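# Put the orange into the foam net sleeve

## Task

Get the orange so it sits inside the foam net sleeve, and do not pull on the net so hard that it tears.

## Robot and tools

Robot: two arms, left_arm and right_arm, each with a two-finger parallel gripper and a wrist camera. In the scene frame the origin is at table height, midway between the nominal arm bases, +z up, +x out over the table, and left_arm on the +y side. The calibrated bases are left_arm at (+0.031, +0.374, +0.006) m and right_arm at (+0.049, -0.254, +0.010) m, both nearly unrotated. A camera stand sits behind the arms. A gripper's fingers point along its own +z and open and close along its y. end_effector_position is the point between the finger pads, about 1 cm short of the tips.

Frames: each arm reports its hand pose (end_effector_position in metres, end_effector_quat_wxyz), velocities and targets in its own base frame. Table items are in the scene frame. Printed poses may be off by a few centimetres, more when the arm is stretched.

execute_actions(actions, cameras): actions is a list of actions. Each action is up to 15 rows, and each row is one 1/30 s step. A short action repeats its last row until step 15. Every row holds 14 numbers in [-1, 1], one flat list covering both arms: left_arm dx, dy, dz, rx, ry, rz, opening, then right_arm in the same order. dx..rz are offsets, not poses, measured along that arm's base axes from its Hand target at the start of the action. Every row counts from that same start, not from the row before. Scale: 1.0 = 0.6 m for dx, dy, dz and 180 degrees for rotation. rx, ry, rz together form a single rotation vector, turning about the Hand target's position. A translation longer than 1.0 is cut back along its direction. Sending the same offset again moves the arm farther. Six zeros mean no new pose for that arm. Opening is absolute, not an offset: +1 is fully open (0.094 m), -1 is closed. Always resend the opening you want, since 0 is a half-open command. Images come back only for an empty actions list or when cameras names them.

move(target, speed, blend, opening_speed, grip_force, blocking, cameras): drives each gripper along a straight line. target is either one 14-number row laid out as above, or a list of up to 15 rows. Every row's offsets count from the Hand targets held when the move began, not from the row before. speed is in m/s (0.002 to 2.9, default 0.25); turning rate is limited to twice that in rad/s. Give one value, or one per target. blend, in metres, rounds the corners between listed targets; 0 means stop at each one. opening_speed is per second on the -1..+1 scale, at least 0.2; use it to close gently on soft things like the foam net. grip_force is newtons per pad, from 10 to 50 (50 is full force). Give one number or one per arm; it stays set until you change it. blocking=false returns after about 0.5 s while the motion continues. The whole move lasts at most 10 s. Paths do not avoid obstacles or the other arm. Do not route a path close past an arm's own base, because the elbow may whip around. The result adds a move: line giving how it ended (done, off_target, moving, held, fault) and which limits acted (paced = the pose was clipped, held = steps were withheld).

wait(seconds, cameras): lets time pass from 0 to 3600 s without sending new commands. It returns early if a running move ends. stop(cameras): brakes a running move. zoom_image(camera, region): gives a closer view of [x0, y0, x1, y1] pixels from the latest image, at most 504 wide and 504 high. Cameras are cam_high, cam_low, cam_left_wrist and cam_right_wrist, all 672x504. read_manual(section) returns only licence texts. finished_scene(scene) takes the current scene number and ends the scene for good. The orange must stay in the sleeve after the robot lets go.

Result lines: Hand target is the last commanded pose after clipping. The next offsets start from it. A gripper often rests short of it, and waiting does not close the gap. Send the remaining distance as an offset. Orientation commands are clipped to within 40 degrees of the measured orientation. grip_measured is the measured opening on the command scale. Empty, it reads up to about 2.5 mm wide. On a held part it reads a little narrower, and much narrower on soft or round parts. grip_effort_nm is an averaged gripper motor effort, negative while closing. It is not finger force. Joint velocities read within noise when an arm is still. Tool commands shows the current gripper commands. Joint torques follow joint order. Joints 1 to 3 wrap at ±28 N m. A MOTOR HOT line appears at 75 °C. At 90 °C an over-temperature fault folds that arm away, and it stays out of use. Avoid long stretched holds and pushing toward unreachable poses.

Handling: the fingers squeeze hard (about 50 to 64 N per pad) once force passes about 20 N. Close slowly, or lower grip_force, on the orange and the net. To release, command an opening well above grip_measured. Heavy arms sag and can tilt, so check the pose after each move and correct it. Tiny moves may not happen or may drift sideways. An arm that is blocked keeps pushing, so to stop pressing, command a target back behind the gripper. Do not let the arms, grippers or wrist cameras touch each other, and never close one gripper on the other's fingers. Avoid fast impacts with the table or fixed things, drops, letting go of moving objects, and anything leaving the table. Something may occasionally nudge a loose object.

Each tool is called after "Request:" as name(argument=value, ...), one argument or row to a line, values as JSON.

## Session

Request:
execute_actions(
  actions=[],
)

Scene clock: 0.00 s.
left_arm: end_effector_position=(+0.3546, -0.1540, +0.2961) grip_measured=-0.985 grip_effort_nm=n/a end_effector_quat_wxyz=(+0.704, +0.632, +0.314, -0.079) | right_arm: end_effector_position=(+0.3417, +0.3432, +0.3010) grip_measured=-0.986 grip_effort_nm=n/a end_effector_quat_wxyz=(+0.308, -0.061, +0.693, +0.649)
Joint positions: left_arm=[0.032 1.426 0.862 0.578 1.252 0.985 0.001] | right_arm=[0.57 1.58 0.996 0.625 -0.644 1.065 0.001]
Joint velocities: within noise
Joint torques (N m): no reading
Heat: left arm: 31 °C; right arm: 33 °C.
Hand target: left_arm +0.3552, -0.1534, +0.2984; +0.705, +0.631, +0.314, -0.077 | right_arm +0.3419, +0.3423, +0.3099; +0.316, -0.065, +0.686, +0.652
Tool commands: left_gripper/opening=-1.0 right_gripper/opening=-1.0

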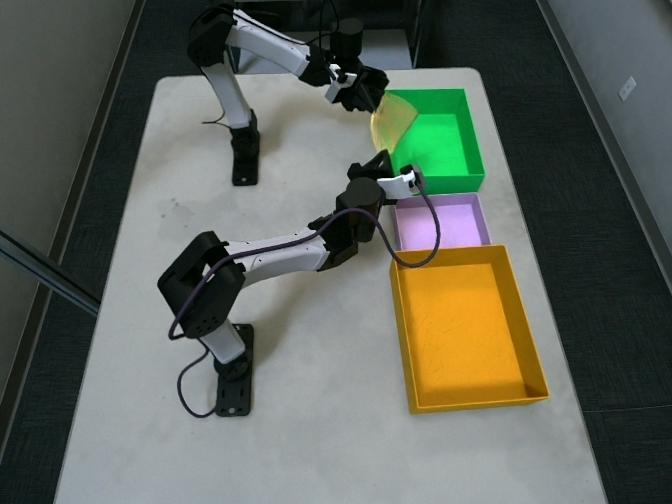

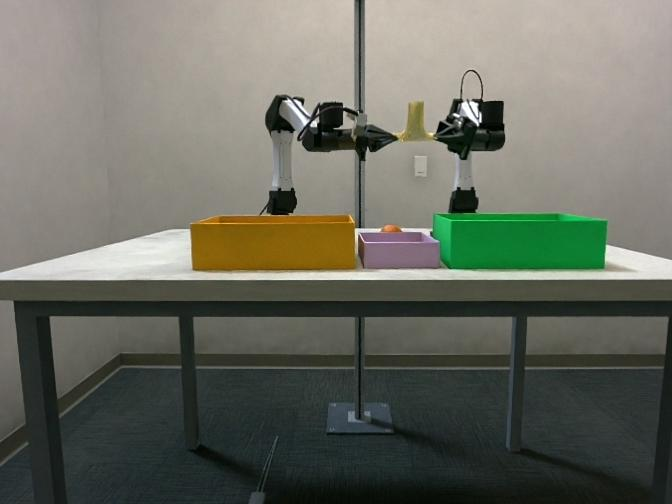

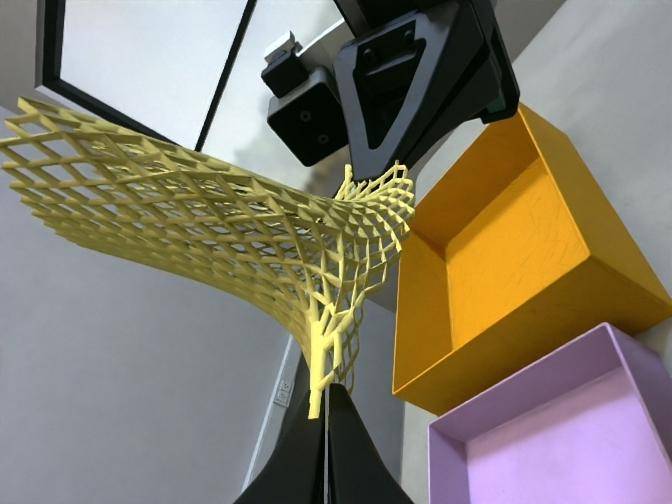

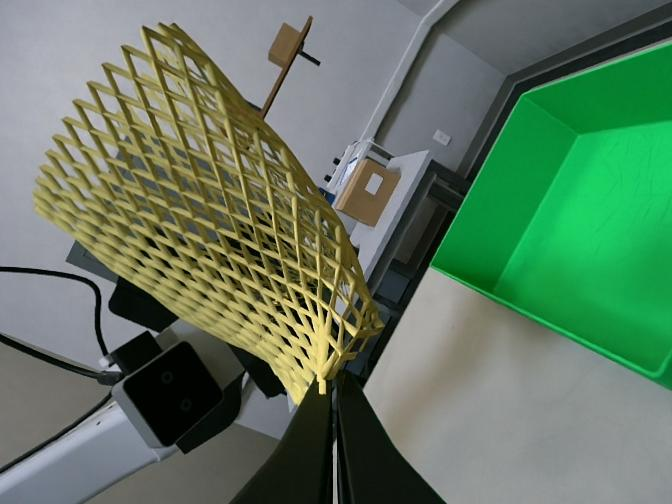

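Request:
zoom_image(
  camera="cam_high",
  region=[320, 60, 500, 260],
)

Request:
zoom_image(
  camera="cam_low",
  region=[330, 60, 530, 280],
)

Scaled by 2.520 from the camera's image (finer frame: 960x720).

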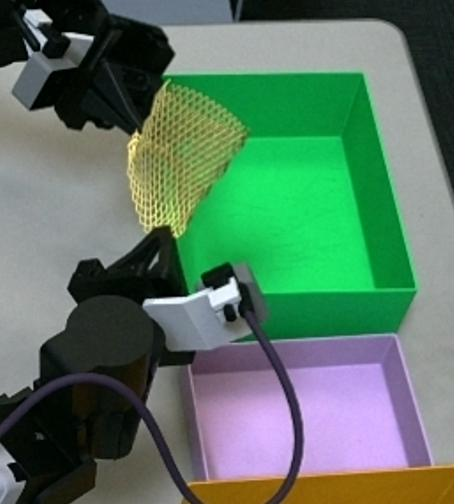

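Scaled by 2.291 from the camera's image (finer frame: 960x720).

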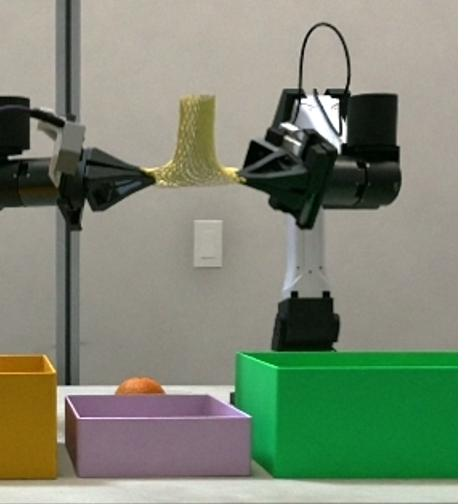

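Request:
move(
  target=[0,0.08,0.16,0,0,0,-1,0,0.08,0.16,0,0,0,-1],
  cameras=["cam_high","cam_left_wrist","cam_right_wrist"],
)

Scene clock: 53.63 s.
left_arm: end_effector_position=(+0.3527, -0.1100, +0.3894) grip_measured=-0.985 grip_effort_nm=-0.82 end_effector_quat_wxyz=(+0.706, +0.629, +0.315, -0.086) | right_arm: end_effector_position=(+0.3373, +0.3903, +0.3965) grip_measured=-0.986 grip_effort_nm=-0.77 end_effector_quat_wxyz=(+0.302, -0.067, +0.690, +0.655)
Joint positions: left_arm=[0.181 1.391 1.188 0.269 1.407 0.92 0.001] | right_arm=[0.679 1.624 1.42 0.25 -0.556 1.066 0.001]
Joint torques (N m): left_arm=[1.16 -4.83 9.06 1.37 -0.02 0] | right_arm=[0.4 -8.54 8.77 1.88 0.22 -0.16]
Heat: left arm: 41 °C; right arm: 42 °C.
Hand target: left_arm +0.3552, -0.1055, +0.3944; +0.705, +0.631, +0.314, -0.077 | right_arm +0.3419, +0.3902, +0.4060; +0.316, -0.065, +0.686, +0.652
Off the commanded pose: left_arm 0.007 m, 1 deg | right_arm 0.010 m, 2 deg.
move: done

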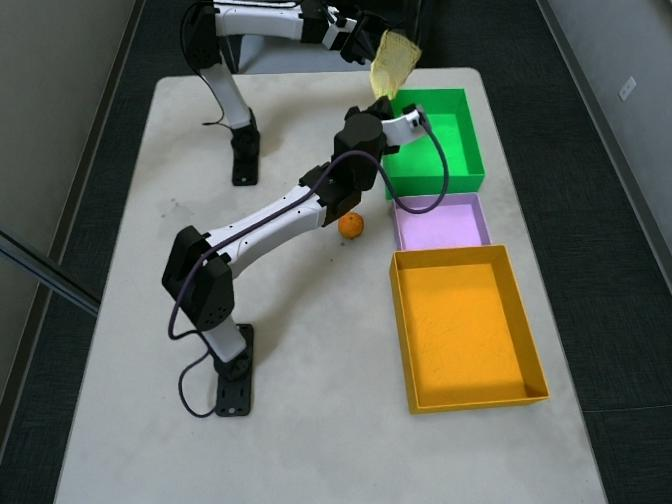

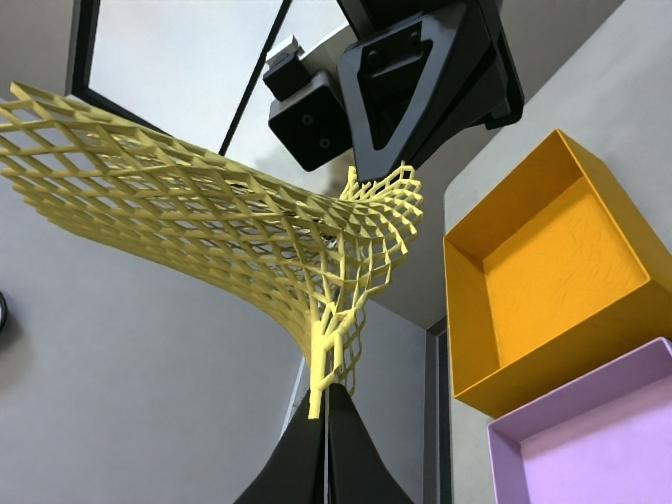

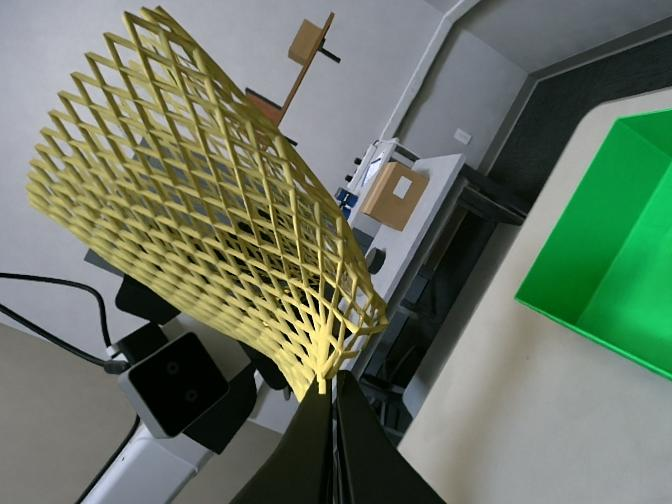

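Request:
move(
  target=[-0.09,-0.108,-0.29,0.157,0.057,0,-1,-0.09,-0.108,-0.31,-0.156,0.058,0,-1],
  cameras=["all"],
)

Scene clock: 84.73 s.
left_arm: end_effector_position=(+0.2963, -0.1718, +0.2192) grip_measured=-0.985 grip_effort_nm=-0.82 end_effector_quat_wxyz=(+0.506, +0.770, +0.383, -0.064) | right_arm: end_effector_position=(+0.2853, +0.3342, +0.2207) grip_measured=-0.986 grip_effort_nm=-0.77 end_effector_quat_wxyz=(+0.218, -0.088, +0.844, +0.482)
Joint positions: left_arm=[-0.112 1.301 1.031 -0.632 0.914 1.768 0.001] | right_arm=[0.667 1.448 1.046 -0.13 -0.517 0.761 0.001]
Joint torques (N m): left_arm=[-0.31 -3.69 8.96 1.2 0.17 -0.01] | right_arm=[-0.54 -9.21 5.64 1.67 0.12 -0.17]
Heat: left arm: 44 °C; right arm: 41 °C.
Hand target: left_arm +0.3012, -0.1703, +0.2205; +0.499, +0.775, +0.384, -0.054 | right_arm +0.2880, +0.3254, +0.2200; +0.228, -0.080, +0.849, +0.470
Off the commanded pose: left_arm 0.005 m, 2 deg | right_arm 0.009 m, 2 deg.
move: done

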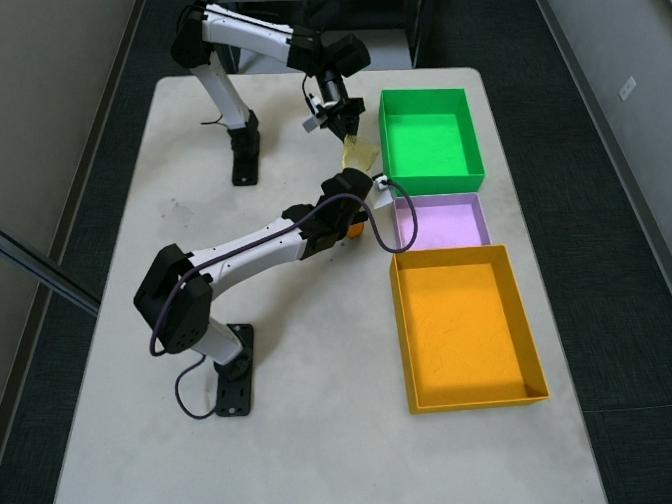

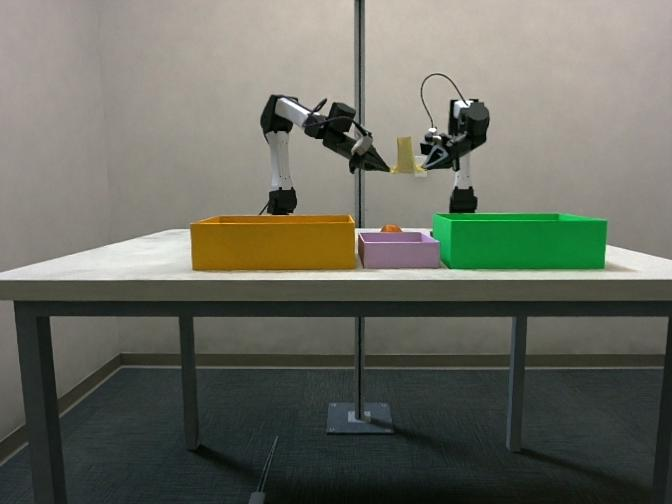

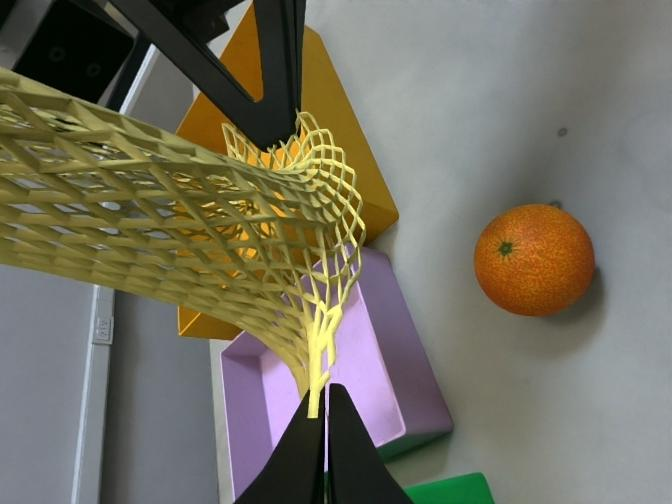

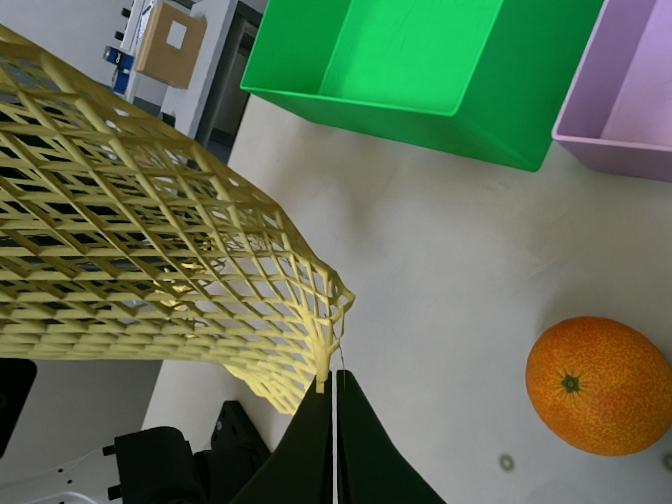

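Request:
move(
  target=[-0.002,-0.062,-0.19,0,0,0,-1,-0.002,-0.062,-0.19,0,0,0,-1],
  cameras=["all"],
)

Scene clock: 127.17 s.
left_arm: end_effector_position=(+0.2994, -0.2099, +0.1168) grip_measured=-0.985 grip_effort_nm=-0.82 end_effector_quat_wxyz=(+0.511, +0.775, +0.368, -0.053) | right_arm: end_effector_position=(+0.2855, +0.2925, +0.1138) grip_measured=-0.986 grip_effort_nm=-0.77 end_effector_quat_wxyz=(+0.230, -0.083, +0.846, +0.474)
Joint positions: left_arm=[-0.257 1.435 0.677 -0.005 0.817 1.633 0.001] | right_arm=[0.564 1.517 0.657 0.301 -0.575 0.693 0.001]
Joint torques (N m): left_arm=[-0.24 -4.25 5.53 1.66 0.09 -0.19] | right_arm=[-0.7 -5.52 4.49 1.97 -0.21 -0.14]
Heat: left arm: 47 °C; right arm: 42 °C.
Hand target: left_arm +0.2999, -0.2074, +0.1064; +0.499, +0.775, +0.384, -0.054 | right_arm +0.2867, +0.2882, +0.1059; +0.228, -0.080, +0.849, +0.470
Off the commanded pose: left_arm 0.011 m, 2 deg | right_arm 0.009 m, 1 deg.
move: off_target (left_arm)

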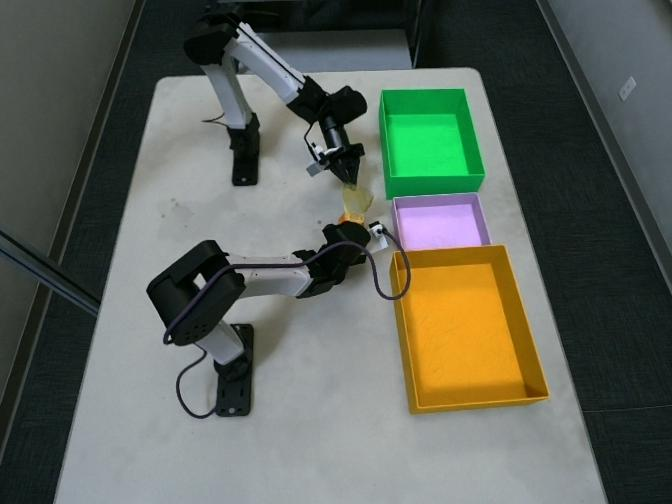

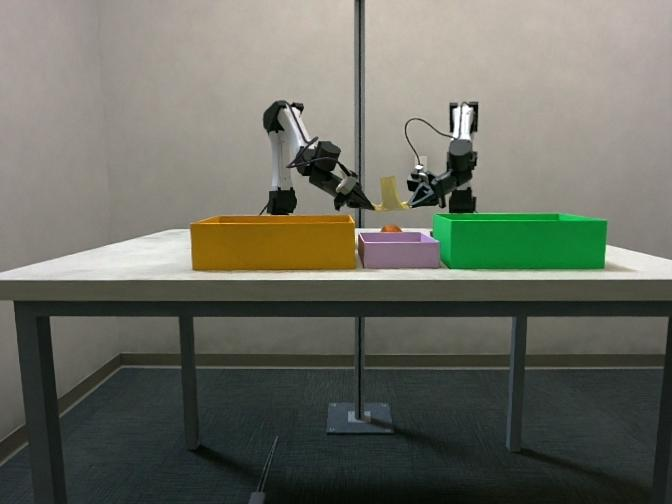

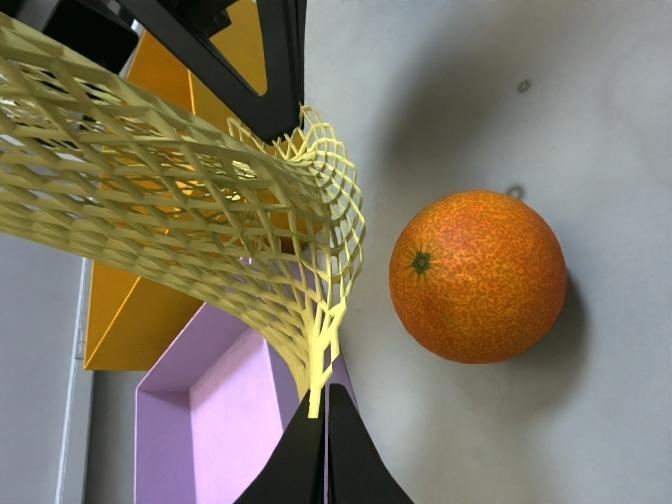

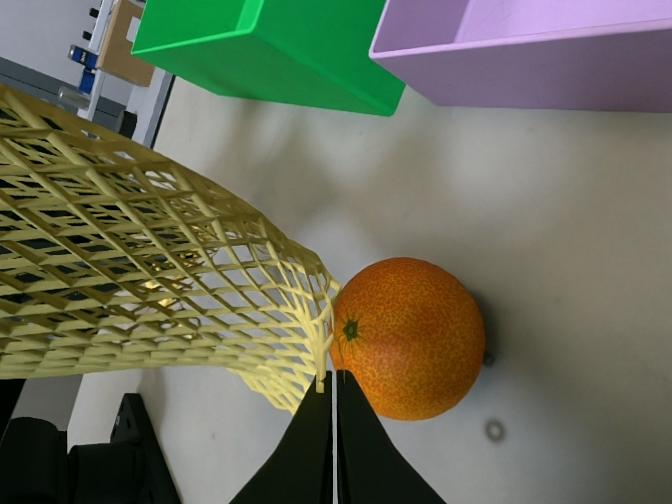

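Request:
zoom_image(
  camera="cam_left_wrist",
  region=[180, 80, 400, 430],
)

Request:
zoom_image(
  camera="cam_high",
  region=[310, 160, 410, 260],
)

Scaled by 1.440 from the camera's image (finer frame: 960x720).

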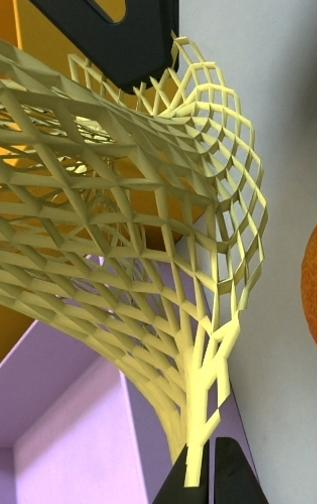

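Scaled by 5.040 from the camera's image (finer frame: 960x720).

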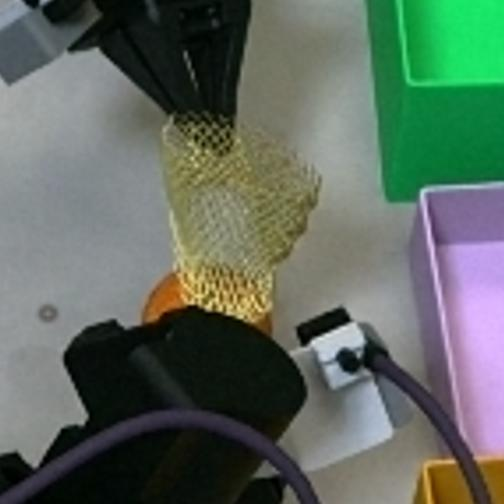

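Request:
move(
  target=[-0.01,0.006,-0.14,0,0,0,-1,-0.01,0.004,-0.143,0,0,0,-1],
  speed=0.12,
  cameras=["all"],
)

Scene clock: 157.00 s.
left_arm: end_effector_position=(+0.2970, -0.2095, +0.0353) grip_measured=-0.985 grip_effort_nm=-0.82 end_effector_quat_wxyz=(+0.515, +0.775, +0.364, -0.049) | right_arm: end_effector_position=(+0.2833, +0.2946, +0.0304) grip_measured=-0.986 grip_effort_nm=-0.77 end_effector_quat_wxyz=(+0.235, -0.089, +0.841, +0.479)
Joint positions: left_arm=[-0.257 1.712 0.499 0.464 0.819 1.633 0.001] | right_arm=[0.571 1.85 0.518 0.791 -0.577 0.693 0.001]
Joint torques (N m): left_arm=[0.49 -4.74 3.7 1.49 0.11 -0.14] | right_arm=[0.35 -6.5 2.88 1.86 -0.03 -0.02]
Heat: left arm: 43 °C; right arm: 39 °C.
Hand target: left_arm +0.2939, -0.2038, +0.0223; +0.499, +0.775, +0.385, -0.054 | right_arm +0.2807, +0.2906, +0.0202; +0.228, -0.080, +0.849, +0.470
Off the commanded pose: left_arm 0.014 m, 3 deg | right_arm 0.011 m, 2 deg.
move: off_target (left_arm, right_arm)

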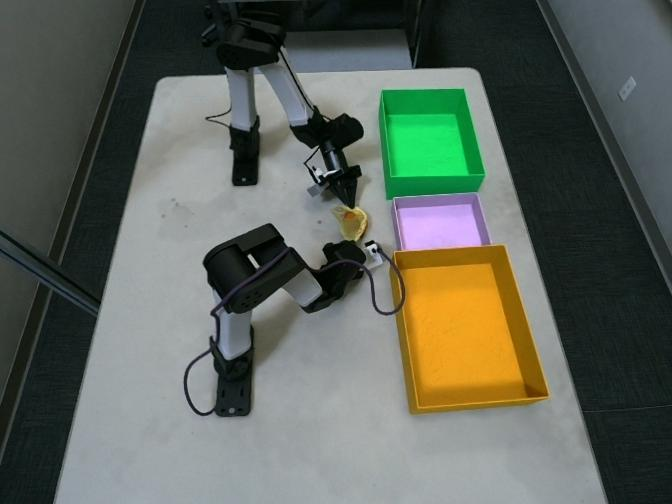

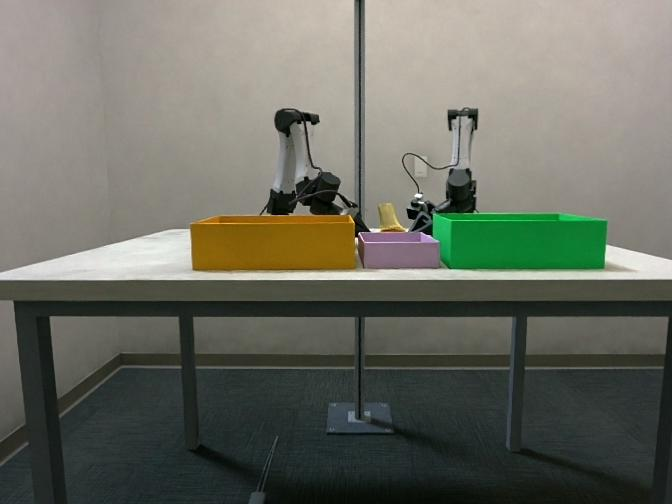

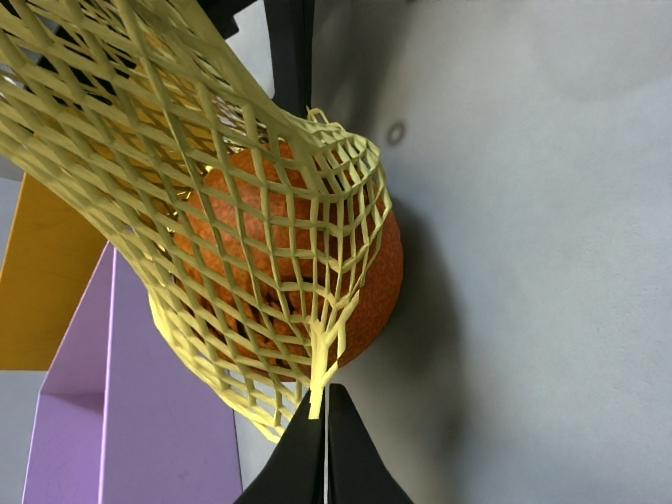

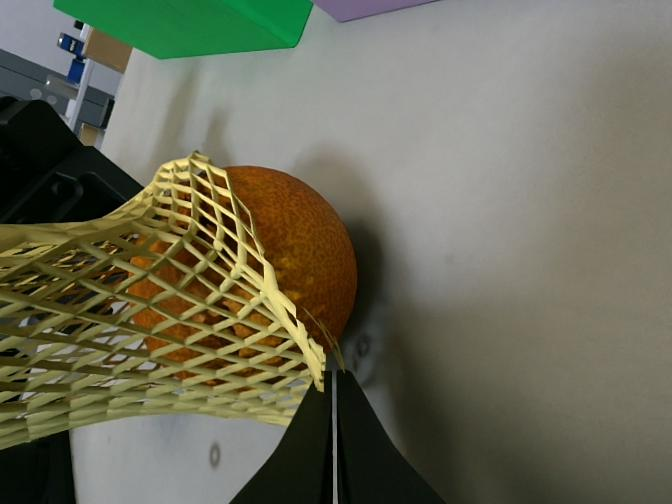

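Request:
move(
  target=[0,0,-0.035,0.08,0.03,0,-1,0,0.008,-0.032,-0.078,0.029,0,-1],
  speed=0.12,
  cameras=["all"],
)

Scene clock: 172.67 s.
left_arm: end_effector_position=(+0.3000, -0.2116, +0.0148) grip_measured=-0.985 grip_effort_nm=-0.82 end_effector_quat_wxyz=(+0.414, +0.820, +0.393, -0.038) | right_arm: end_effector_position=(+0.2851, +0.3036, +0.0122) grip_measured=-0.986 grip_effort_nm=-0.77 end_effector_quat_wxyz=(+0.193, -0.094, +0.893, +0.395)
Joint positions: left_arm=[-0.334 1.707 0.633 0.137 0.624 1.703 0.001] | right_arm=[0.633 1.826 0.674 0.4 -0.454 0.623 0.001]
Joint torques (N m): left_arm=[-0.5 -6.13 5.48 0.7 -0.11 -0.02] | right_arm=[0.69 -9.09 4.72 0.96 0.19 -0.14]
Heat: left arm: 40 °C; right arm: 40 °C.
Hand target: left_arm +0.2940, -0.2039, +0.0015; +0.379, +0.828, +0.411, -0.042 | right_arm +0.2808, +0.2954, +0.0010; +0.178, -0.086, +0.910, +0.366
Off the commanded pose: left_arm 0.017 m, 5 deg | right_arm 0.015 m, 4 deg.
move: off_target (left_arm, right_arm)

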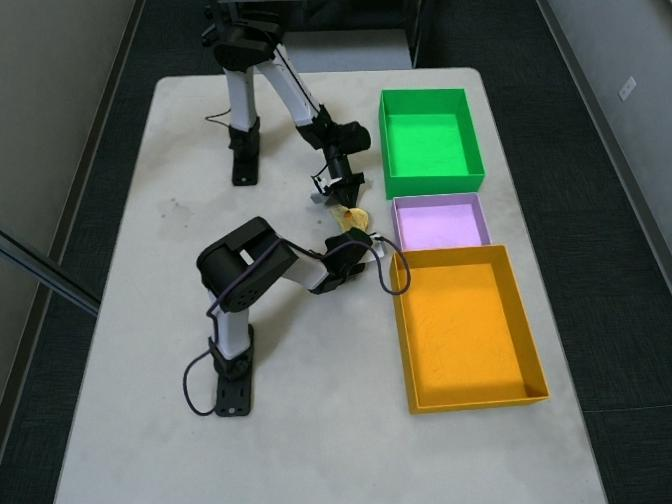

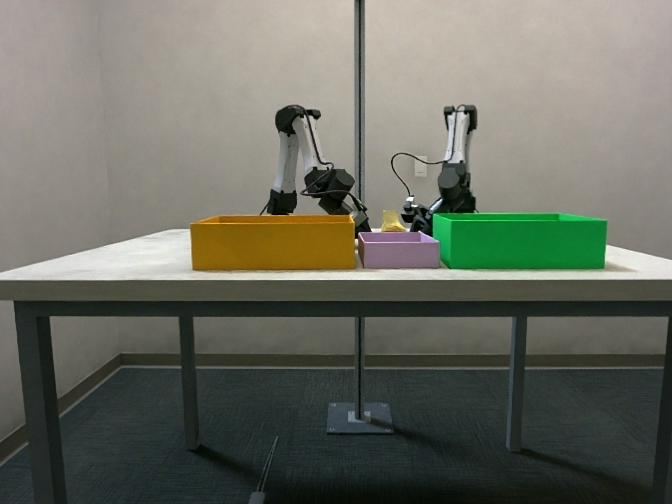

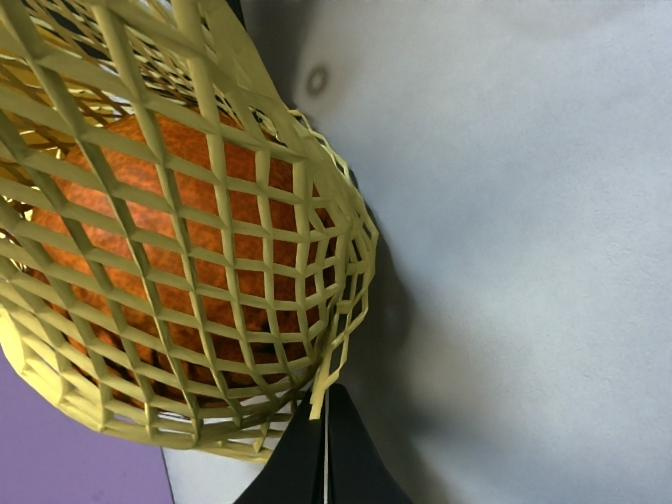

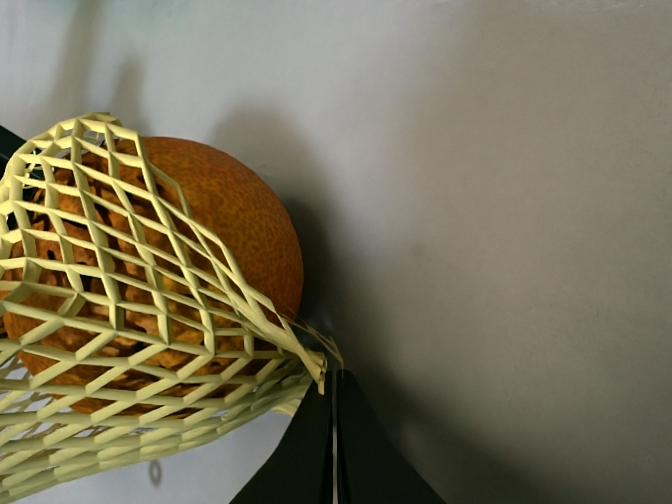

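Request:
move(
  target=[0.042,0,-0.002,0,0,0,-1,0.042,0.004,0,0,0,0,-1],
  speed=0.12,
  cameras=["all"],
)

Scene clock: 181.37 s.
left_arm: end_effector_position=(+0.3193, -0.2113, +0.0118) grip_measured=-0.985 grip_effort_nm=-0.82 end_effector_quat_wxyz=(+0.403, +0.823, +0.397, -0.041) | right_arm: end_effector_position=(+0.3066, +0.3038, +0.0128) grip_measured=-0.986 grip_effort_nm=-0.77 end_effector_quat_wxyz=(+0.193, -0.092, +0.899, +0.383)
Joint positions: left_arm=[-0.316 1.775 0.727 0.075 0.623 1.729 0.001] | right_arm=[0.603 1.865 0.764 0.321 -0.453 0.592 0.001]
Joint torques (N m): left_arm=[0.55 -5.53 6.23 0.91 0.03 0.01] | right_arm=[-0.29 -7.3 5.55 1.21 -0.08 -0.14]
Heat: left arm: 40 °C; right arm: 41 °C.
Hand target: left_arm +0.3191, -0.2039, +0.0002; +0.379, +0.828, +0.411, -0.042 | right_arm +0.3060, +0.2978, +0.0010; +0.178, -0.086, +0.910, +0.366
Off the commanded pose: left_arm 0.014 m, 3 deg | right_arm 0.013 m, 3 deg.
move: off_target (left_arm, right_arm)

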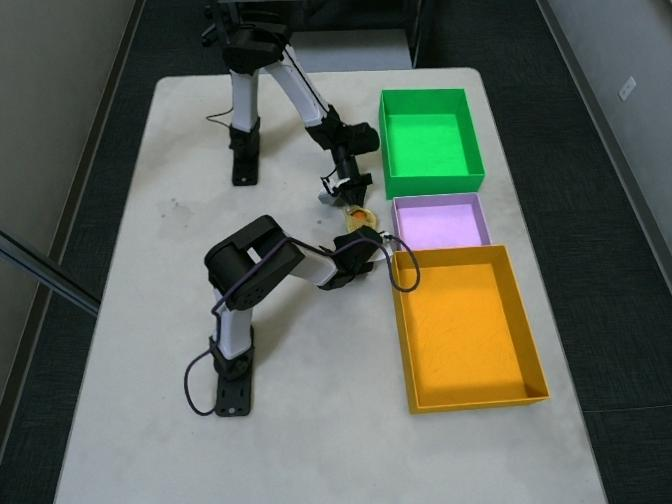

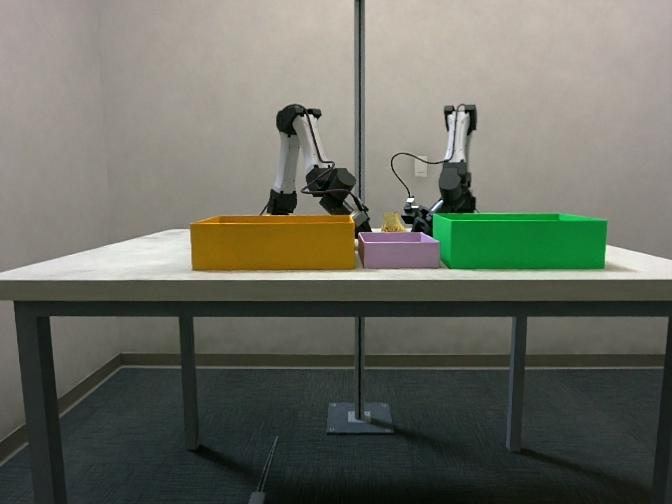

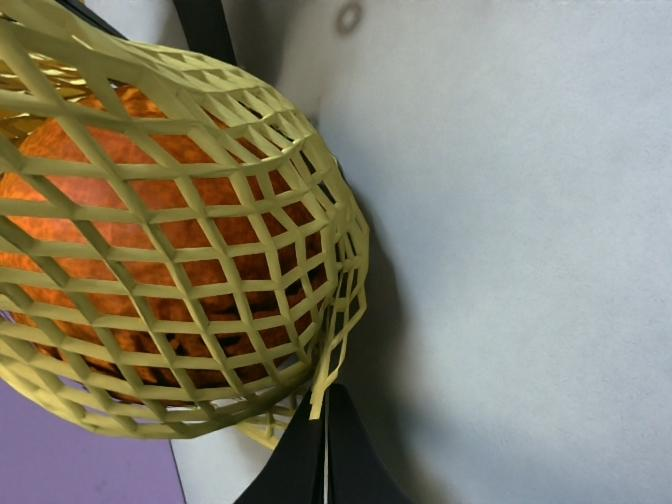

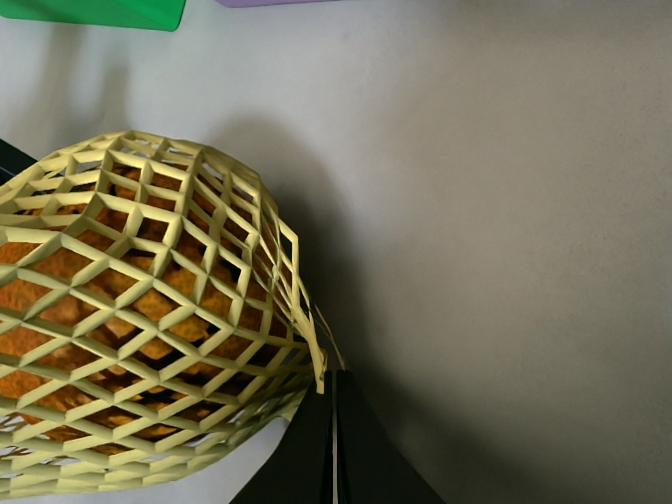

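Request:
move(
  target=[
    [0,0,0.008,0,0,0,-0.75,0,0,0.008,0,0,0,-0.75],
    [-0.021,0.058,0.064,0,0,0,-0.75,-0.023,-0.054,0.061,0,0,0,-0.75],
    [-0.063,0.174,0.19,0,0,0,-0.75,-0.069,-0.163,0.18,0,0,0,-0.75],
  ],
  speed=[0.1,0.08,0.2],
  blend=[0,0.02,0],
  opening_speed=1,
  cameras=["all"],
)

Scene clock: 204.33 s.
left_arm: end_effector_position=(+0.2776, -0.1012, +0.1061) grip_measured=-0.752 grip_effort_nm=0.10 end_effector_quat_wxyz=(+0.373, +0.807, +0.456, -0.031) | right_arm: end_effector_position=(+0.2599, +0.1977, +0.0966) grip_measured=-0.752 grip_effort_nm=0.11 end_effector_quat_wxyz=(+0.167, -0.078, +0.916, +0.357)
Joint positions: left_arm=[0.037 1.339 0.819 -0.698 0.695 2.021 0.012] | right_arm=[0.352 1.316 0.705 -0.36 -0.585 0.367 0.012]
Joint torques (N m): left_arm=[0.21 -5.22 8.25 0.74 0.39 0.04] | right_arm=[-0.17 -5.86 7.8 1.3 -0.42 -0.16]
Heat: left arm: 41 °C; right arm: 41 °C.
Hand target: left_arm +0.2814, -0.0994, +0.1142; +0.379, +0.828, +0.411, -0.042 | right_arm +0.2645, +0.2000, +0.1090; +0.178, -0.086, +0.910, +0.366
Off the commanded pose: left_arm 0.009 m, 6 deg | right_arm 0.014 m, 2 deg.
joint sent to its limit (left arm) — joint 6 (wrist roll), upper limit. The joint targets are off in orientation, not in position.
move: off_target (left_arm, right_arm)

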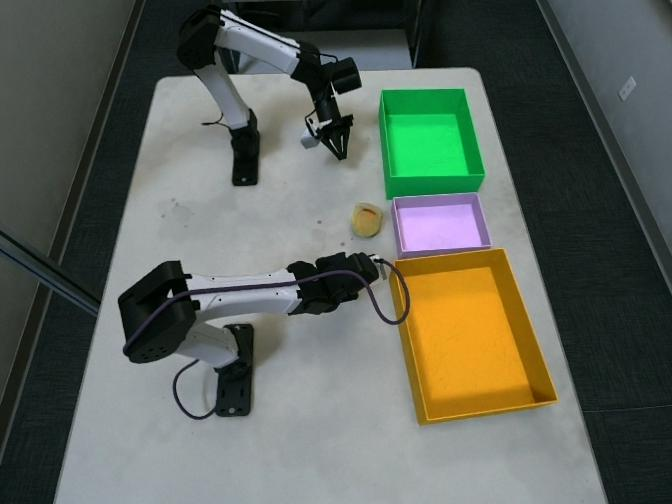

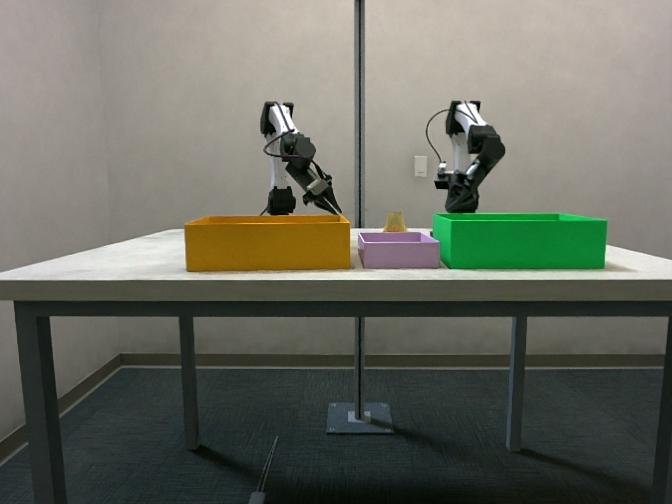

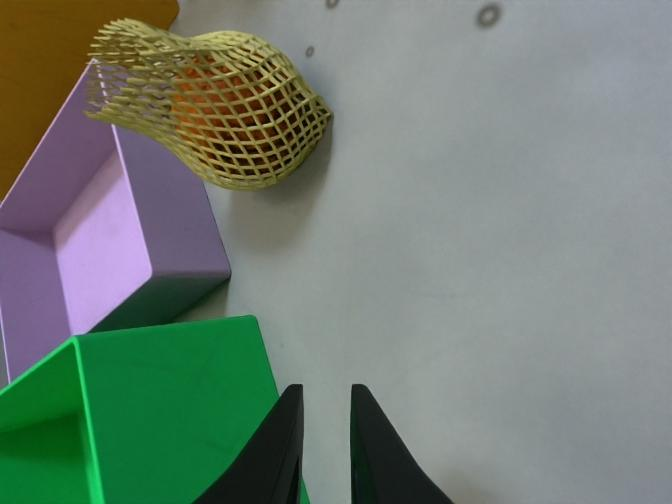

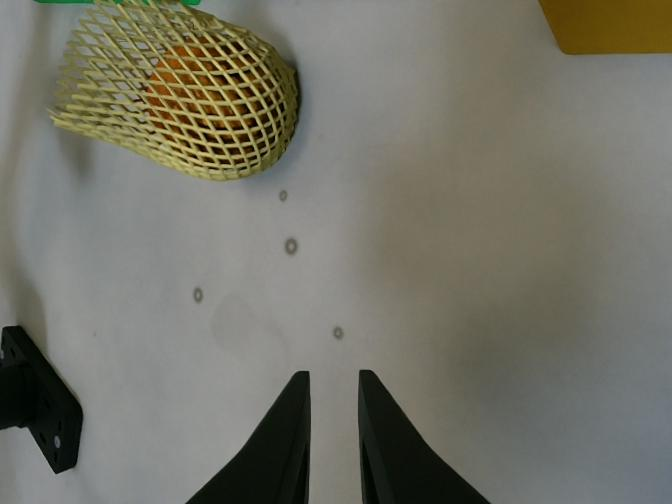

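Request:
finished_scene(
  scene=1,
)

The scene is finished: the task was done.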